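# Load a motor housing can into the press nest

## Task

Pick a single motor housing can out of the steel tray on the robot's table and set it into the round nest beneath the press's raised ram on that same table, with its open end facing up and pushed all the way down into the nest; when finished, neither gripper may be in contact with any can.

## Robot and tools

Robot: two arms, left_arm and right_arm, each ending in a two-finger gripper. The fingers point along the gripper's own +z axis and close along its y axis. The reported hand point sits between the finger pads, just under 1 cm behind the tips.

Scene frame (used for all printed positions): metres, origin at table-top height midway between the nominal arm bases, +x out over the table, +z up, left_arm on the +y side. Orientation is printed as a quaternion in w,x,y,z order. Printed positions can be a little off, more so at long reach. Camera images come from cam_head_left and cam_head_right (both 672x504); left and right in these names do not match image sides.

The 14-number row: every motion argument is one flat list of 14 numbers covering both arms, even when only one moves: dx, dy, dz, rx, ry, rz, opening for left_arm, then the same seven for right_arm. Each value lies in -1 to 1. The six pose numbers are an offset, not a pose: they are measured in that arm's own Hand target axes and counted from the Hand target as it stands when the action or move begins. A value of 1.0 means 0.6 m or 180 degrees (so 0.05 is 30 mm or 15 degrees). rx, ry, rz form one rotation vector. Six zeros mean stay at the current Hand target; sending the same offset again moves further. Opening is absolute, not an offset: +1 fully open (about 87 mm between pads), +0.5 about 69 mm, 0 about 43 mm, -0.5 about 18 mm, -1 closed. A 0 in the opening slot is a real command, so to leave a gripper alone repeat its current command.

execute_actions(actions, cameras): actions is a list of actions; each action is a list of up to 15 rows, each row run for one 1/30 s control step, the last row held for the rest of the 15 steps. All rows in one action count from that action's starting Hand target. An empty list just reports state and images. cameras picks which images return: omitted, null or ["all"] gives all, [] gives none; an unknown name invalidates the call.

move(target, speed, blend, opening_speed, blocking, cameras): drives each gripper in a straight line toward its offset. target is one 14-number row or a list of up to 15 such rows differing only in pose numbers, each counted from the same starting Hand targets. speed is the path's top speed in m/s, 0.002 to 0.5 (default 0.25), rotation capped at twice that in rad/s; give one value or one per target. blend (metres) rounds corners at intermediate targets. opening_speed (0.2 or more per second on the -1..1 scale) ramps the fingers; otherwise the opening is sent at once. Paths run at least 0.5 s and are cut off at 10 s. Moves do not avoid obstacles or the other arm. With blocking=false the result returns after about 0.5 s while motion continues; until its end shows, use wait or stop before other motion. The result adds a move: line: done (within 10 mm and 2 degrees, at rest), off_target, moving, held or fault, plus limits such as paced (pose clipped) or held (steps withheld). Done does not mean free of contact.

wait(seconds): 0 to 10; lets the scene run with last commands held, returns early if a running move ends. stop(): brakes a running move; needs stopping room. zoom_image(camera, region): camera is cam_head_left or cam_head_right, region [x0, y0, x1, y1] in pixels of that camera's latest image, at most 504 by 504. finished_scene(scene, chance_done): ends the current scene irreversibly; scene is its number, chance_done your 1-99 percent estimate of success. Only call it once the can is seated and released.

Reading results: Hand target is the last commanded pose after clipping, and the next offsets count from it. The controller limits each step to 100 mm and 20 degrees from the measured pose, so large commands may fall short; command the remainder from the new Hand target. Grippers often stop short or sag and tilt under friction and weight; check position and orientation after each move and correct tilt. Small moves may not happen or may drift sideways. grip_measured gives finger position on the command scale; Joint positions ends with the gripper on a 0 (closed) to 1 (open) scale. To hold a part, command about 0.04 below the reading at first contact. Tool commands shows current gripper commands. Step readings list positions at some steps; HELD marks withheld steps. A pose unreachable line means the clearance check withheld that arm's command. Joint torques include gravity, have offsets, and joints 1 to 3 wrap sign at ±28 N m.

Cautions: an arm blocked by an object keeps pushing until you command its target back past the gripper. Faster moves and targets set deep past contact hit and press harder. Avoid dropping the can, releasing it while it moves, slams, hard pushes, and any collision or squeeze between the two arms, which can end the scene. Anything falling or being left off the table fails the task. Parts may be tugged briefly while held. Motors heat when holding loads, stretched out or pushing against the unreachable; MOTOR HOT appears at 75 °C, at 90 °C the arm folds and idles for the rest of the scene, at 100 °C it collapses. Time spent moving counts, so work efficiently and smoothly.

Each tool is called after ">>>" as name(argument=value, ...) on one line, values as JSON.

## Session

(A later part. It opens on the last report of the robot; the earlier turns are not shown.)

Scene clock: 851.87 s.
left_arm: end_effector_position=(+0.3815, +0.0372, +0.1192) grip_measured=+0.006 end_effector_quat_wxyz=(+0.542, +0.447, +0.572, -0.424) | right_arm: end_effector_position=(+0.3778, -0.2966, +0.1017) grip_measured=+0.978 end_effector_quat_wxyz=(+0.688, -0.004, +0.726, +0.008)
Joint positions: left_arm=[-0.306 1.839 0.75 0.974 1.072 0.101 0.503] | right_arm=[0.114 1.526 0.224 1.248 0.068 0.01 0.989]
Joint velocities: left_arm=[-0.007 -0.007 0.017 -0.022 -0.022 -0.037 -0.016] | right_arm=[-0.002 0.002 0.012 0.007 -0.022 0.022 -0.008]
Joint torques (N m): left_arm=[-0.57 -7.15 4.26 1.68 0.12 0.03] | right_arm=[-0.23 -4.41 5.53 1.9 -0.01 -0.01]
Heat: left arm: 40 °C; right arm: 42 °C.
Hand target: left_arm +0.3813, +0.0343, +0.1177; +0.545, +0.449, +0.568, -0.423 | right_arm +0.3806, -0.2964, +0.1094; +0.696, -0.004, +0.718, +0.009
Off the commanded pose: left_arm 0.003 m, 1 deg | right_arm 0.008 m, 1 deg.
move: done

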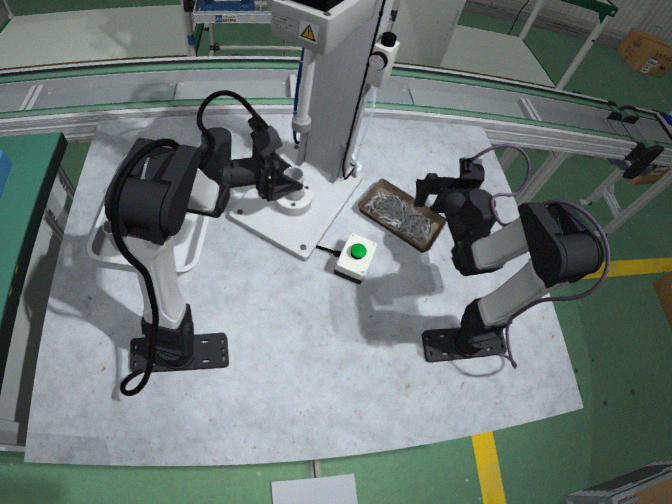

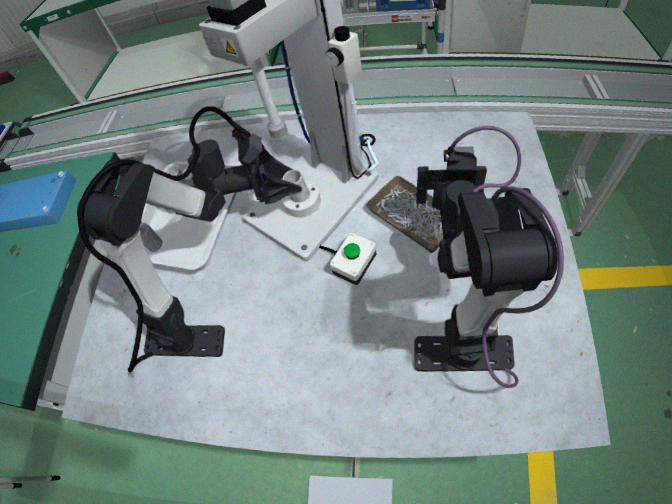

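>>> move(target=[0.013,0,0.005,0,0,0,-0.2,0,0,0,0,0,0,1], speed=0.04, cameras=[])

>>> move(target=[0.01,0,0.0008,0,0,0,-0.2,0,0,0,0,0,0,1], speed=0.04)

>>> zoom_image(camera="cam_head_left", region=[260, 150, 330, 220])

>>> zoom_image(camera="cam_head_right", region=[260, 150, 330, 220])

Scene clock: 856.40 s.
left_arm: end_effector_position=(+0.3821, +0.0342, +0.1136) grip_measured=+0.005 end_effector_quat_wxyz=(+0.543, +0.450, +0.568, -0.425) | right_arm: end_effector_position=(+0.3778, -0.2966, +0.1017) grip_measured=+0.978 end_effector_quat_wxyz=(+0.688, -0.004, +0.726, +0.008)
Joint positions: left_arm=[-0.313 1.869 0.75 1.014 1.072 0.097 0.503] | right_arm=[0.114 1.526 0.224 1.248 0.068 0.01 0.989]
Joint velocities: left_arm=[-0.017 0.002 -0.007 -0.007 0.037 0.022 -0.009] | right_arm=[0.012 -0.017 -0.007 -0.022 -0.081 -0.066 -0.003]
Joint torques (N m): left_arm=[-0.75 -6.97 3.95 1.63 0.07 0.03] | right_arm=[-0.21 -4.42 5.53 1.9 -0.01 0]
Heat: left arm: 40 °C; right arm: 42 °C.
Hand target: left_arm +0.3819, +0.0318, +0.1096; +0.545, +0.449, +0.568, -0.424 | right_arm +0.3806, -0.2964, +0.1094; +0.696, -0.004, +0.718, +0.009
Off the commanded pose: left_arm 0.005 m, 0 deg | right_arm 0.008 m, 1 deg.
move: done
No camera images: "cameras" was empty.

Scene clock: 857.27 s.
left_arm: end_effector_position=(+0.3817, +0.0340, +0.1094) grip_measured=+0.005 end_effector_quat_wxyz=(+0.545, +0.452, +0.564, -0.425) | right_arm: end_effector_position=(+0.3778, -0.2966, +0.1017) grip_measured=+0.978 end_effector_quat_wxyz=(+0.688, -0.004, +0.726, +0.008)
Joint positions: left_arm=[-0.313 1.889 0.743 1.052 1.075 0.096 0.503] | right_arm=[0.114 1.526 0.224 1.248 0.068 0.01 0.989]
Joint velocities: left_arm=[-0.007 -0.002 -0.012 0.007 -0.022 -0.051 -0.004] | right_arm=[-0.007 -0.032 0.002 0.066 -0.022 -0.037 0.003]
Joint torques (N m): left_arm=[-0.76 -6.76 4.08 1.51 0.03 -0.01] | right_arm=[-0.23 -4.42 5.53 1.9 -0.01 0]
Heat: left arm: 40 °C; right arm: 42 °C.
Hand target: left_arm +0.3819, +0.0317, +0.1035; +0.545, +0.448, +0.568, -0.424 | right_arm +0.3806, -0.2964, +0.1094; +0.696, -0.004, +0.718, +0.009
Off the commanded pose: left_arm 0.006 m, 1 deg | right_arm 0.008 m, 1 deg.
move: done

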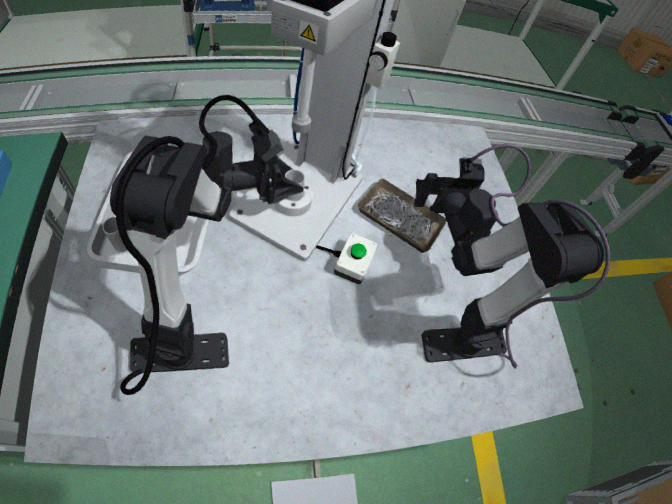

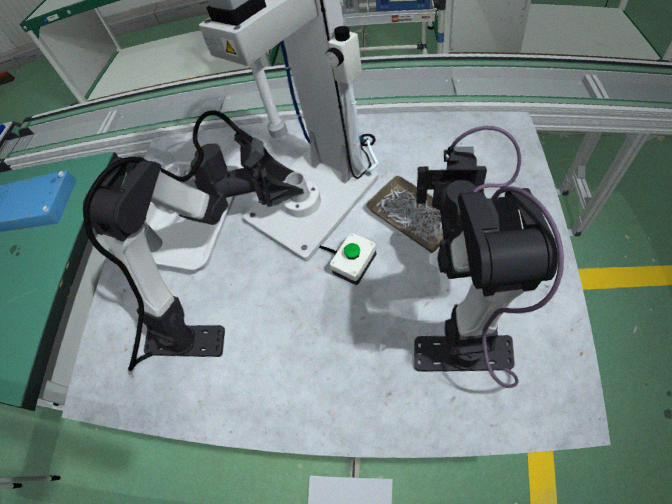

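Scaled by 7.200.

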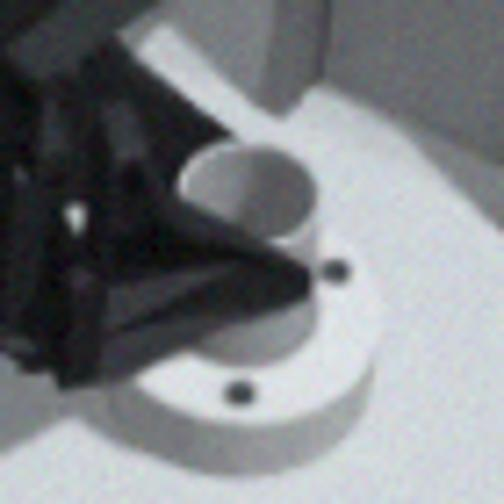

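Scaled by 7.200.

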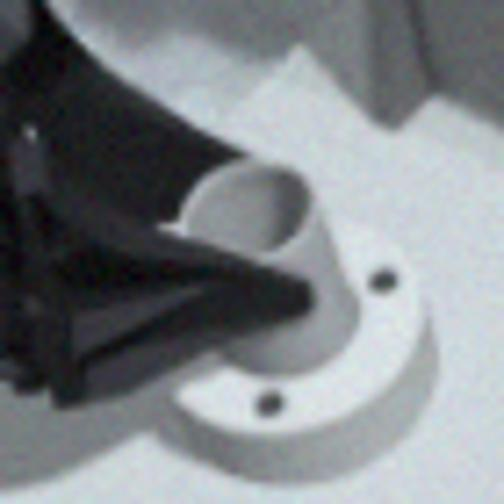

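>>> move(target=[0.01,0,0.0008,0,0,0,-0.2,0,0,0,0,0,0,1], speed=0.04, cameras=[])

>>> move(target=[0.007,0,0.0004,0,0,0,-0.2,0,0,0,0,0,0,1], speed=0.04)

>>> zoom_image(camera="cam_head_left", region=[260, 150, 330, 220])

>>> zoom_image(camera="cam_head_right", region=[260, 150, 330, 220])

Scene clock: 863.93 s.
left_arm: end_effector_position=(+0.3814, +0.0329, +0.1089) grip_measured=+0.005 end_effector_quat_wxyz=(+0.549, +0.456, +0.556, -0.427) | right_arm: end_effector_position=(+0.3778, -0.2966, +0.1017) grip_measured=+0.978 end_effector_quat_wxyz=(+0.688, -0.004, +0.726, +0.008)
Joint positions: left_arm=[-0.313 1.906 0.743 1.091 1.087 0.091 0.502] | right_arm=[0.114 1.526 0.224 1.248 0.068 0.01 0.989]
Joint velocities: left_arm=[-0.007 0.007 -0.017 0.066 -0.022 -0.037 0.009] | right_arm=[-0.012 -0.012 0.002 -0.051 -0.022 0.022 -0.024]
Joint torques (N m): left_arm=[-0.81 -6.39 3.45 1.43 -0.12 0.06] | right_arm=[-0.23 -4.41 5.53 1.9 -0.01 0]
Heat: left arm: 39 °C; right arm: 42 °C.
Hand target: left_arm +0.3820, +0.0316, +0.0975; +0.545, +0.449, +0.568, -0.424 | right_arm +0.3806, -0.2964, +0.1094; +0.696, -0.004, +0.718, +0.009
Off the commanded pose: left_arm 0.011 m, 2 deg | right_arm 0.008 m, 1 deg.
move: off_target (left_arm)
No camera images: "cameras" was empty.

Scene clock: 864.87 s.
left_arm: end_effector_position=(+0.3805, +0.0325, +0.1083) grip_measured=+0.005 end_effector_quat_wxyz=(+0.552, +0.459, +0.549, -0.427) | right_arm: end_effector_position=(+0.3778, -0.2966, +0.1017) grip_measured=+0.978 end_effector_quat_wxyz=(+0.688, -0.004, +0.726, +0.008)
Joint positions: left_arm=[-0.313 1.916 0.738 1.123 1.094 0.088 0.502] | right_arm=[0.114 1.526 0.224 1.248 0.068 0.01 0.989]
Joint velocities: left_arm=[0.002 0.002 -0.002 0.007 0.051 -0.081 0.004] | right_arm=[-0.002 0.007 -0.002 0.037 0.022 -0.051 0.008]
Joint torques (N m): left_arm=[-0.72 -6.04 3.33 1.28 -0.2 0.12] | right_arm=[-0.23 -4.41 5.53 1.9 -0.01 -0.01]
Heat: left arm: 39 °C; right arm: 42 °C.
Hand target: left_arm +0.3820, +0.0316, +0.0932; +0.545, +0.448, +0.568, -0.424 | right_arm +0.3806, -0.2964, +0.1094; +0.696, -0.004, +0.718, +0.009
Off the commanded pose: left_arm 0.015 m, 3 deg | right_arm 0.008 m, 1 deg.
move: off_target (left_arm)

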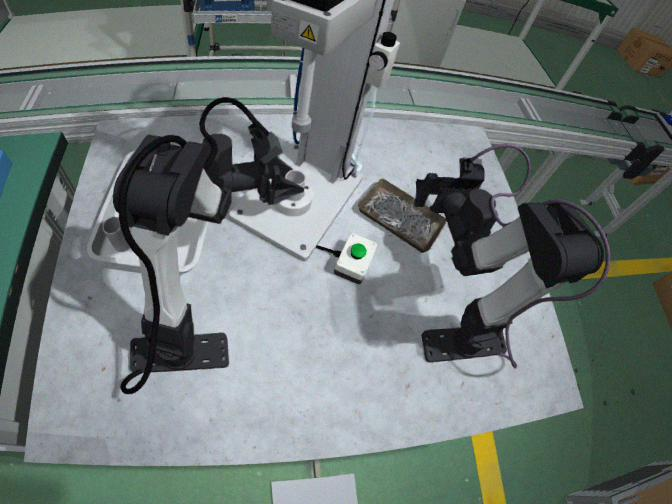

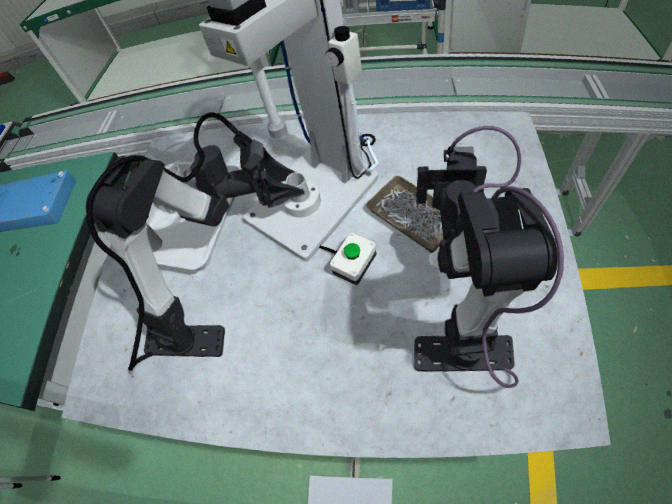

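Scaled by 7.200.

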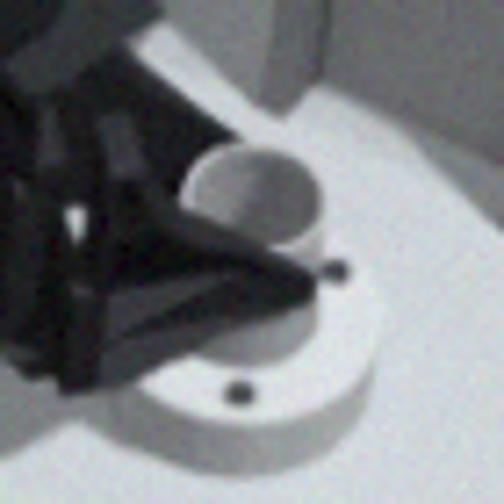

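Scaled by 7.200.

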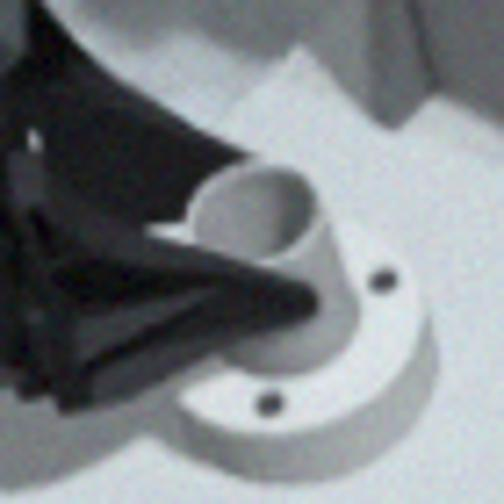

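>>> move(target=[-0.012,0.006,0,0,0.02,0,-0.2,0,0,0,0,0,0,1], speed=0.04, cameras=[])

>>> move(target=[0.005,-0.012,0.004,0,0,0,-0.2,0,0,0,0,0,0,1], speed=0.04, cameras=[])

>>> move(target=[0.005,0.006,-0.006,0,0,0,-0.2,0,0,0,0,0,0,1], speed=0.04)

>>> zoom_image(camera="cam_head_left", region=[260, 150, 330, 220])

>>> zoom_image(camera="cam_head_right", region=[260, 150, 330, 220])

Scene clock: 873.47 s.
left_arm: end_effector_position=(+0.3812, +0.0323, +0.1077) grip_measured=+0.005 end_effector_quat_wxyz=(+0.537, +0.470, +0.561, -0.420) | right_arm: end_effector_position=(+0.3778, -0.2966, +0.1017) grip_measured=+0.978 end_effector_quat_wxyz=(+0.688, -0.004, +0.726, +0.008)
Joint positions: left_arm=[-0.316 1.875 0.768 0.952 1.094 0.171 0.502] | right_arm=[0.114 1.526 0.224 1.248 0.068 0.01 0.989]
Joint velocities: left_arm=[0.002 0.007 0.007 0.037 -0.051 0.051 -0.001] | right_arm=[-0.007 0.007 -0.007 -0.007 -0.007 0.037 0.013]
Joint torques (N m): left_arm=[-0.75 -9.07 5.26 0.69 -0.24 0.29] | right_arm=[-0.23 -4.41 5.53 1.9 -0.01 0]
Heat: left arm: 39 °C; right arm: 42 °C.
Hand target: left_arm +0.3860, +0.0320, +0.1007; +0.527, +0.461, +0.585, -0.409 | right_arm +0.3806, -0.2964, +0.1094; +0.696, -0.004, +0.718, +0.009
Off the commanded pose: left_arm 0.009 m, 3 deg | right_arm 0.008 m, 1 deg.
move: off_target (left_arm)
No camera images: "cameras" was empty.

Scene clock: 874.17 s.
left_arm: end_effector_position=(+0.3812, +0.0313, +0.1084) grip_measured=+0.005 end_effector_quat_wxyz=(+0.537, +0.470, +0.561, -0.419) | right_arm: end_effector_position=(+0.3778, -0.2966, +0.1017) grip_measured=+0.978 end_effector_quat_wxyz=(+0.688, -0.004, +0.726, +0.008)
Joint positions: left_arm=[-0.32 1.873 0.768 0.951 1.088 0.171 0.502] | right_arm=[0.114 1.526 0.224 1.248 0.068 0.01 0.989]
Joint velocities: left_arm=[-0.002 -0.002 -0.002 0.022 0.007 0.007 0.001] | right_arm=[0.002 0.017 -0.002 0.022 -0.037 0.022 -0.018]
Joint torques (N m): left_arm=[-1.91 -9.21 3.34 0.87 -0.32 0.24] | right_arm=[-0.23 -4.41 5.53 1.9 -0.01 -0.01]
Heat: left arm: 39 °C; right arm: 42 °C.
Hand target: left_arm +0.3795, +0.0281, +0.0977; +0.527, +0.461, +0.584, -0.410 | right_arm +0.3806, -0.2964, +0.1094; +0.696, -0.004, +0.718, +0.009
Off the commanded pose: left_arm 0.012 m, 3 deg | right_arm 0.008 m, 1 deg.
move: off_target (left_arm)
No camera images: "cameras" was empty.

Scene clock: 874.87 s.
left_arm: end_effector_position=(+0.3811, +0.0315, +0.1080) grip_measured=+0.005 end_effector_quat_wxyz=(+0.537, +0.470, +0.561, -0.419) | right_arm: end_effector_position=(+0.3778, -0.2966, +0.1017) grip_measured=+0.978 end_effector_quat_wxyz=(+0.688, -0.004, +0.726, +0.008)
Joint positions: left_arm=[-0.32 1.873 0.767 0.951 1.087 0.172 0.502] | right_arm=[0.114 1.526 0.224 1.248 0.068 0.01 0.989]
Joint velocities: left_arm=[-0.017 -0.002 -0.017 -0.037 -0.081 0.066 -0.006] | right_arm=[0.002 -0.002 -0.002 -0.007 0.022 -0.007 -0.003]
Joint torques (N m): left_arm=[-0.47 -8.39 3.69 0.9 -0.17 0.32] | right_arm=[-0.21 -4.42 5.53 1.9 -0.01 -0.01]
Heat: left arm: 39 °C; right arm: 42 °C.
Hand target: left_arm +0.3820, +0.0329, +0.0950; +0.527, +0.461, +0.585, -0.409 | right_arm +0.3806, -0.2964, +0.1094; +0.696, -0.004, +0.718, +0.009
Off the commanded pose: left_arm 0.013 m, 3 deg | right_arm 0.008 m, 1 deg.
move: off_target (left_arm)

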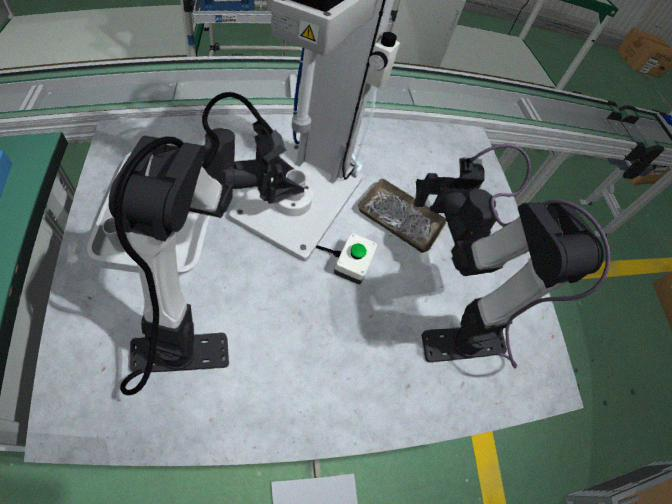

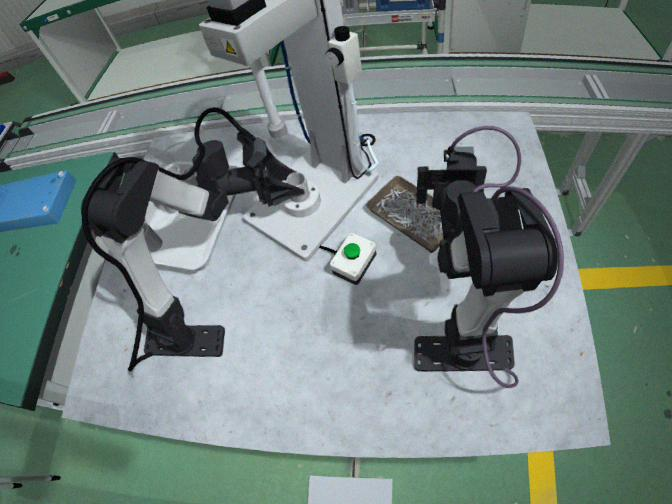

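Scaled by 7.200.

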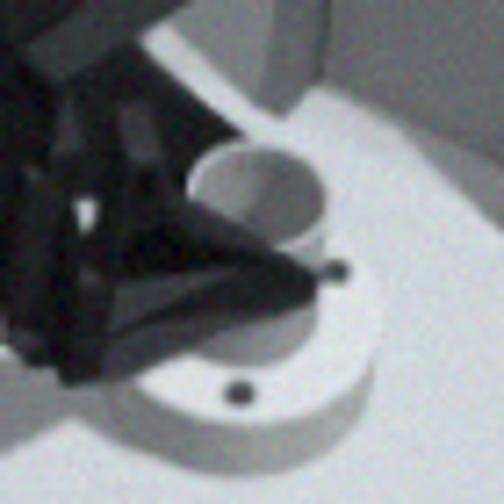

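Scaled by 7.200.

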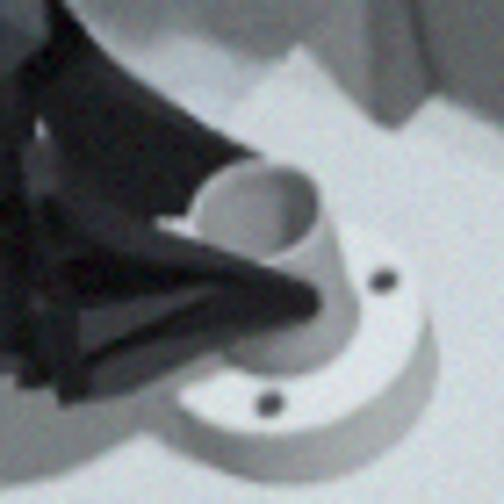

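>>> move(target=[-0.018,0,-0.001,0,-0.01,0,-0.2,0,0,0,0,0,0,1], speed=0.04)

>>> move(target=[0,0,0,0,0,0,0.5,0,0,0,0,0,0,1], opening_speed=0.4)

>>> zoom_image(camera="cam_head_left", region=[260, 150, 330, 220])

>>> zoom_image(camera="cam_head_right", region=[260, 150, 330, 220])

Scene clock: 880.30 s.
left_arm: end_effector_position=(+0.3813, +0.0313, +0.1090) grip_measured=+0.005 end_effector_quat_wxyz=(+0.537, +0.467, +0.562, -0.421) | right_arm: end_effector_position=(+0.3778, -0.2966, +0.1017) grip_measured=+0.978 end_effector_quat_wxyz=(+0.688, -0.004, +0.726, +0.008)
Joint positions: left_arm=[-0.32 1.873 0.767 0.957 1.086 0.161 0.502] | right_arm=[0.114 1.526 0.224 1.248 0.068 0.01 0.989]
Joint velocities: left_arm=[-0.007 -0.012 0.012 -0.022 -0.022 -0.037 0.006] | right_arm=[0.002 -0.007 -0.002 0.051 0.007 -0.11 0.018]
Joint torques (N m): left_arm=[-0.17 -9.09 3.54 1.31 -0.1 -0.13] | right_arm=[-0.21 -4.41 5.53 1.9 -0.01 0]
Heat: left arm: 39 °C; right arm: 42 °C.
Hand target: left_arm +0.3820, +0.0323, +0.1057; +0.536, +0.455, +0.576, -0.417 | right_arm +0.3806, -0.2964, +0.1094; +0.696, -0.004, +0.718, +0.009
Off the commanded pose: left_arm 0.004 m, 2 deg | right_arm 0.008 m, 1 deg.
move: done

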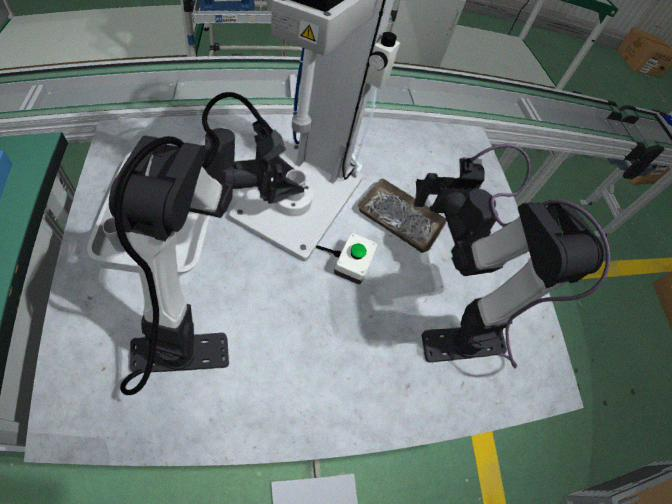

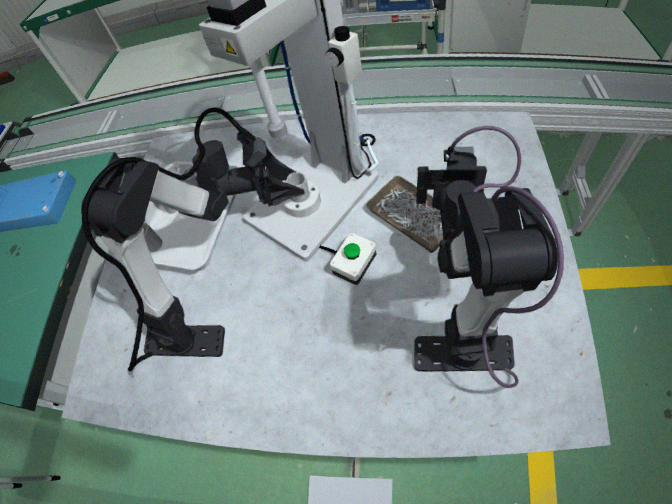

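Scene clock: 882.27 s.
left_arm: end_effector_position=(+0.3836, +0.0327, +0.1067) grip_measured=+0.500 end_effector_quat_wxyz=(+0.539, +0.460, +0.571, -0.415) | right_arm: end_effector_position=(+0.3778, -0.2966, +0.1017) grip_measured=+0.978 end_effector_quat_wxyz=(+0.688, -0.004, +0.726, +0.008)
Joint positions: left_arm=[-0.32 1.873 0.762 0.957 1.063 0.156 0.75] | right_arm=[0.114 1.526 0.224 1.248 0.068 0.01 0.989]
Joint velocities: left_arm=[-0.022 -0.012 -0.017 -0.022 -0.007 -0.007 -0.01] | right_arm=[-0.007 -0.002 -0.002 -0.022 0.037 -0.066 -0.018]
Joint torques (N m): left_arm=[-0.32 -9.11 3.96 1.32 0.13 -0.07] | right_arm=[-0.23 -4.41 5.53 1.9 -0.01 -0.01]
Heat: left arm: 39 °C; right arm: 42 °C.
Hand target: left_arm +0.3820, +0.0323, +0.1057; +0.536, +0.455, +0.576, -0.417 | right_arm +0.3806, -0.2964, +0.1094; +0.696, -0.004, +0.718, +0.009
Off the commanded pose: left_arm 0.002 m, 1 deg | right_arm 0.008 m, 1 deg.
move: done

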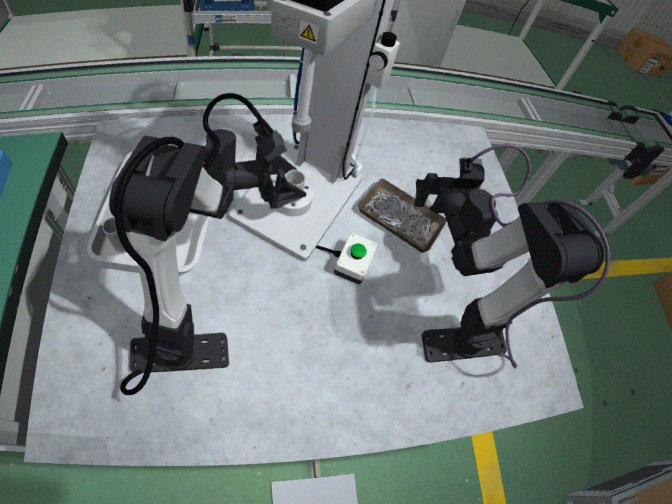

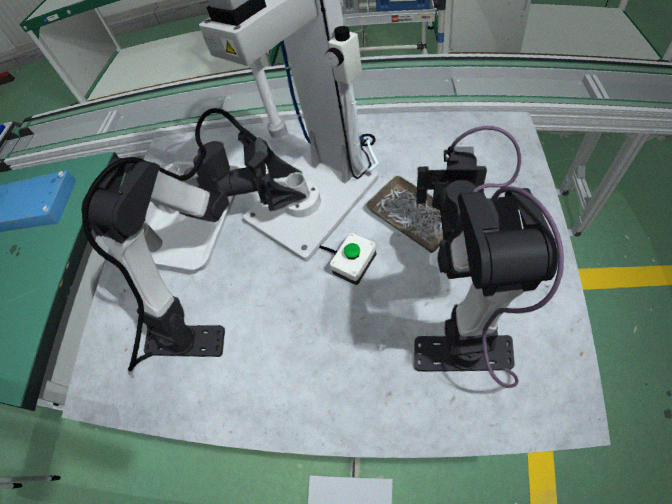

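Scaled by 7.200.

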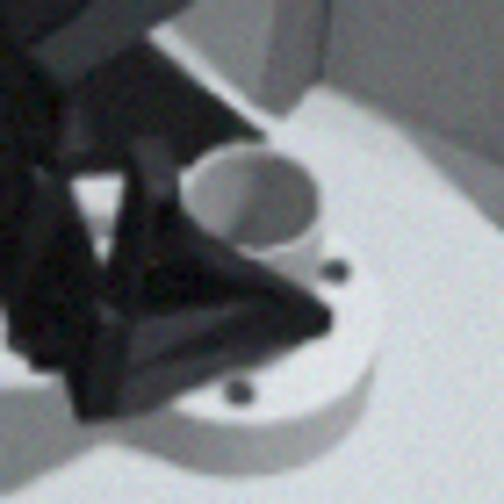

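Scaled by 7.200.

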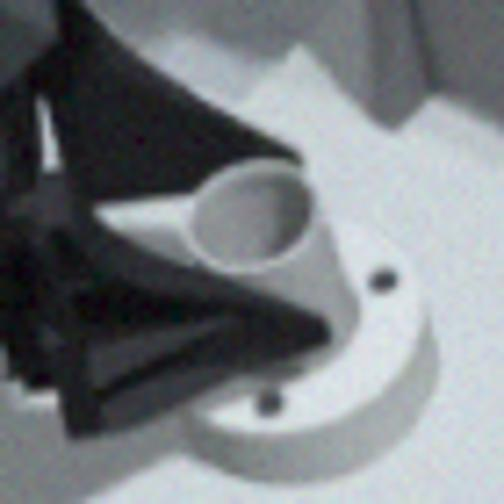

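>>> move(target=[0,0,-0.2,0,0,0,0.5,0,0,0,0,0,0,1], speed=0.1)

>>> zoom_image(camera="cam_head_left", region=[260, 150, 330, 220])

>>> zoom_image(camera="cam_head_right", region=[260, 150, 330, 220])

Scene clock: 887.90 s.
left_arm: end_effector_position=(+0.3480, +0.1486, +0.1002) grip_measured=+0.500 end_effector_quat_wxyz=(+0.521, +0.444, +0.594, -0.422) | right_arm: end_effector_position=(+0.3778, -0.2966, +0.1017) grip_measured=+0.978 end_effector_quat_wxyz=(+0.688, -0.004, +0.726, +0.008)
Joint positions: left_arm=[0.039 1.672 0.655 0.443 1.386 0.528 0.75] | right_arm=[0.114 1.526 0.224 1.248 0.068 0.01 0.989]
Joint velocities: left_arm=[-0.002 -0.012 -0.012 -0.022 -0.007 -0.051 -0.001] | right_arm=[-0.002 0.007 0.002 0.022 -0.007 0.007 -0.018]
Joint torques (N m): left_arm=[0.34 -9.73 6.61 1.02 0.52 0.19] | right_arm=[-0.21 -4.41 5.53 1.9 -0.01 0]
Heat: left arm: 39 °C; right arm: 42 °C.
Hand target: left_arm +0.3533, +0.1496, +0.1152; +0.534, +0.458, +0.579, -0.412 | right_arm +0.3806, -0.2964, +0.1094; +0.696, -0.004, +0.718, +0.009
Off the commanded pose: left_arm 0.016 m, 3 deg | right_arm 0.008 m, 1 deg.
move: off_target (left_arm)

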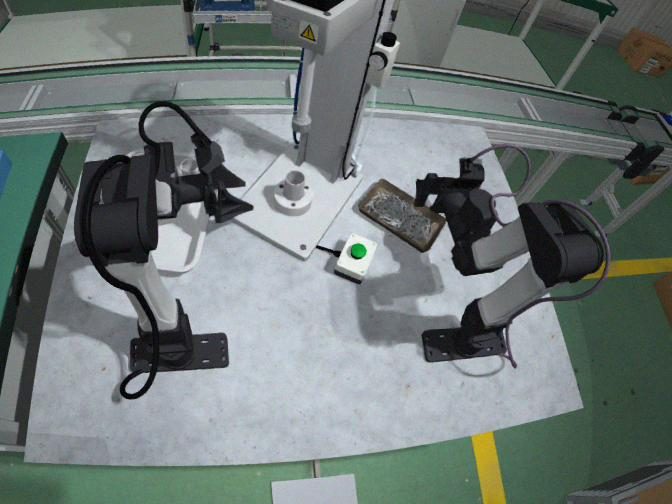

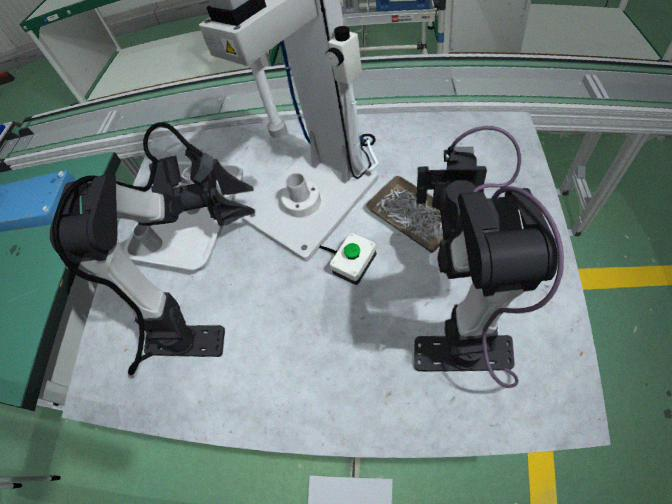

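Scaled by 7.200.

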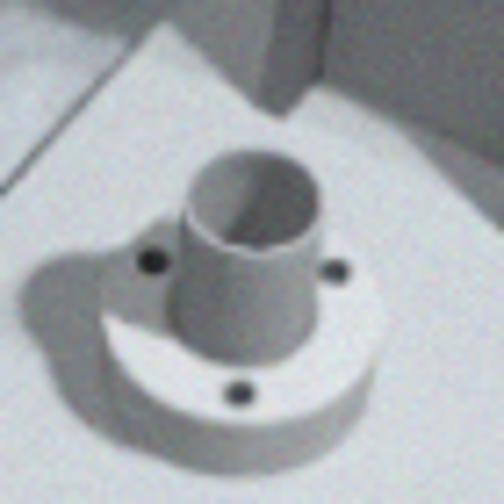

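Scaled by 7.200.

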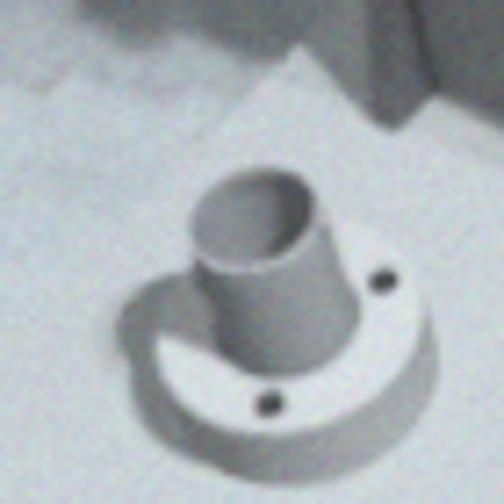

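>>> finished_scene(scene=2, chance_done=84)

The scene is finished: the task was done.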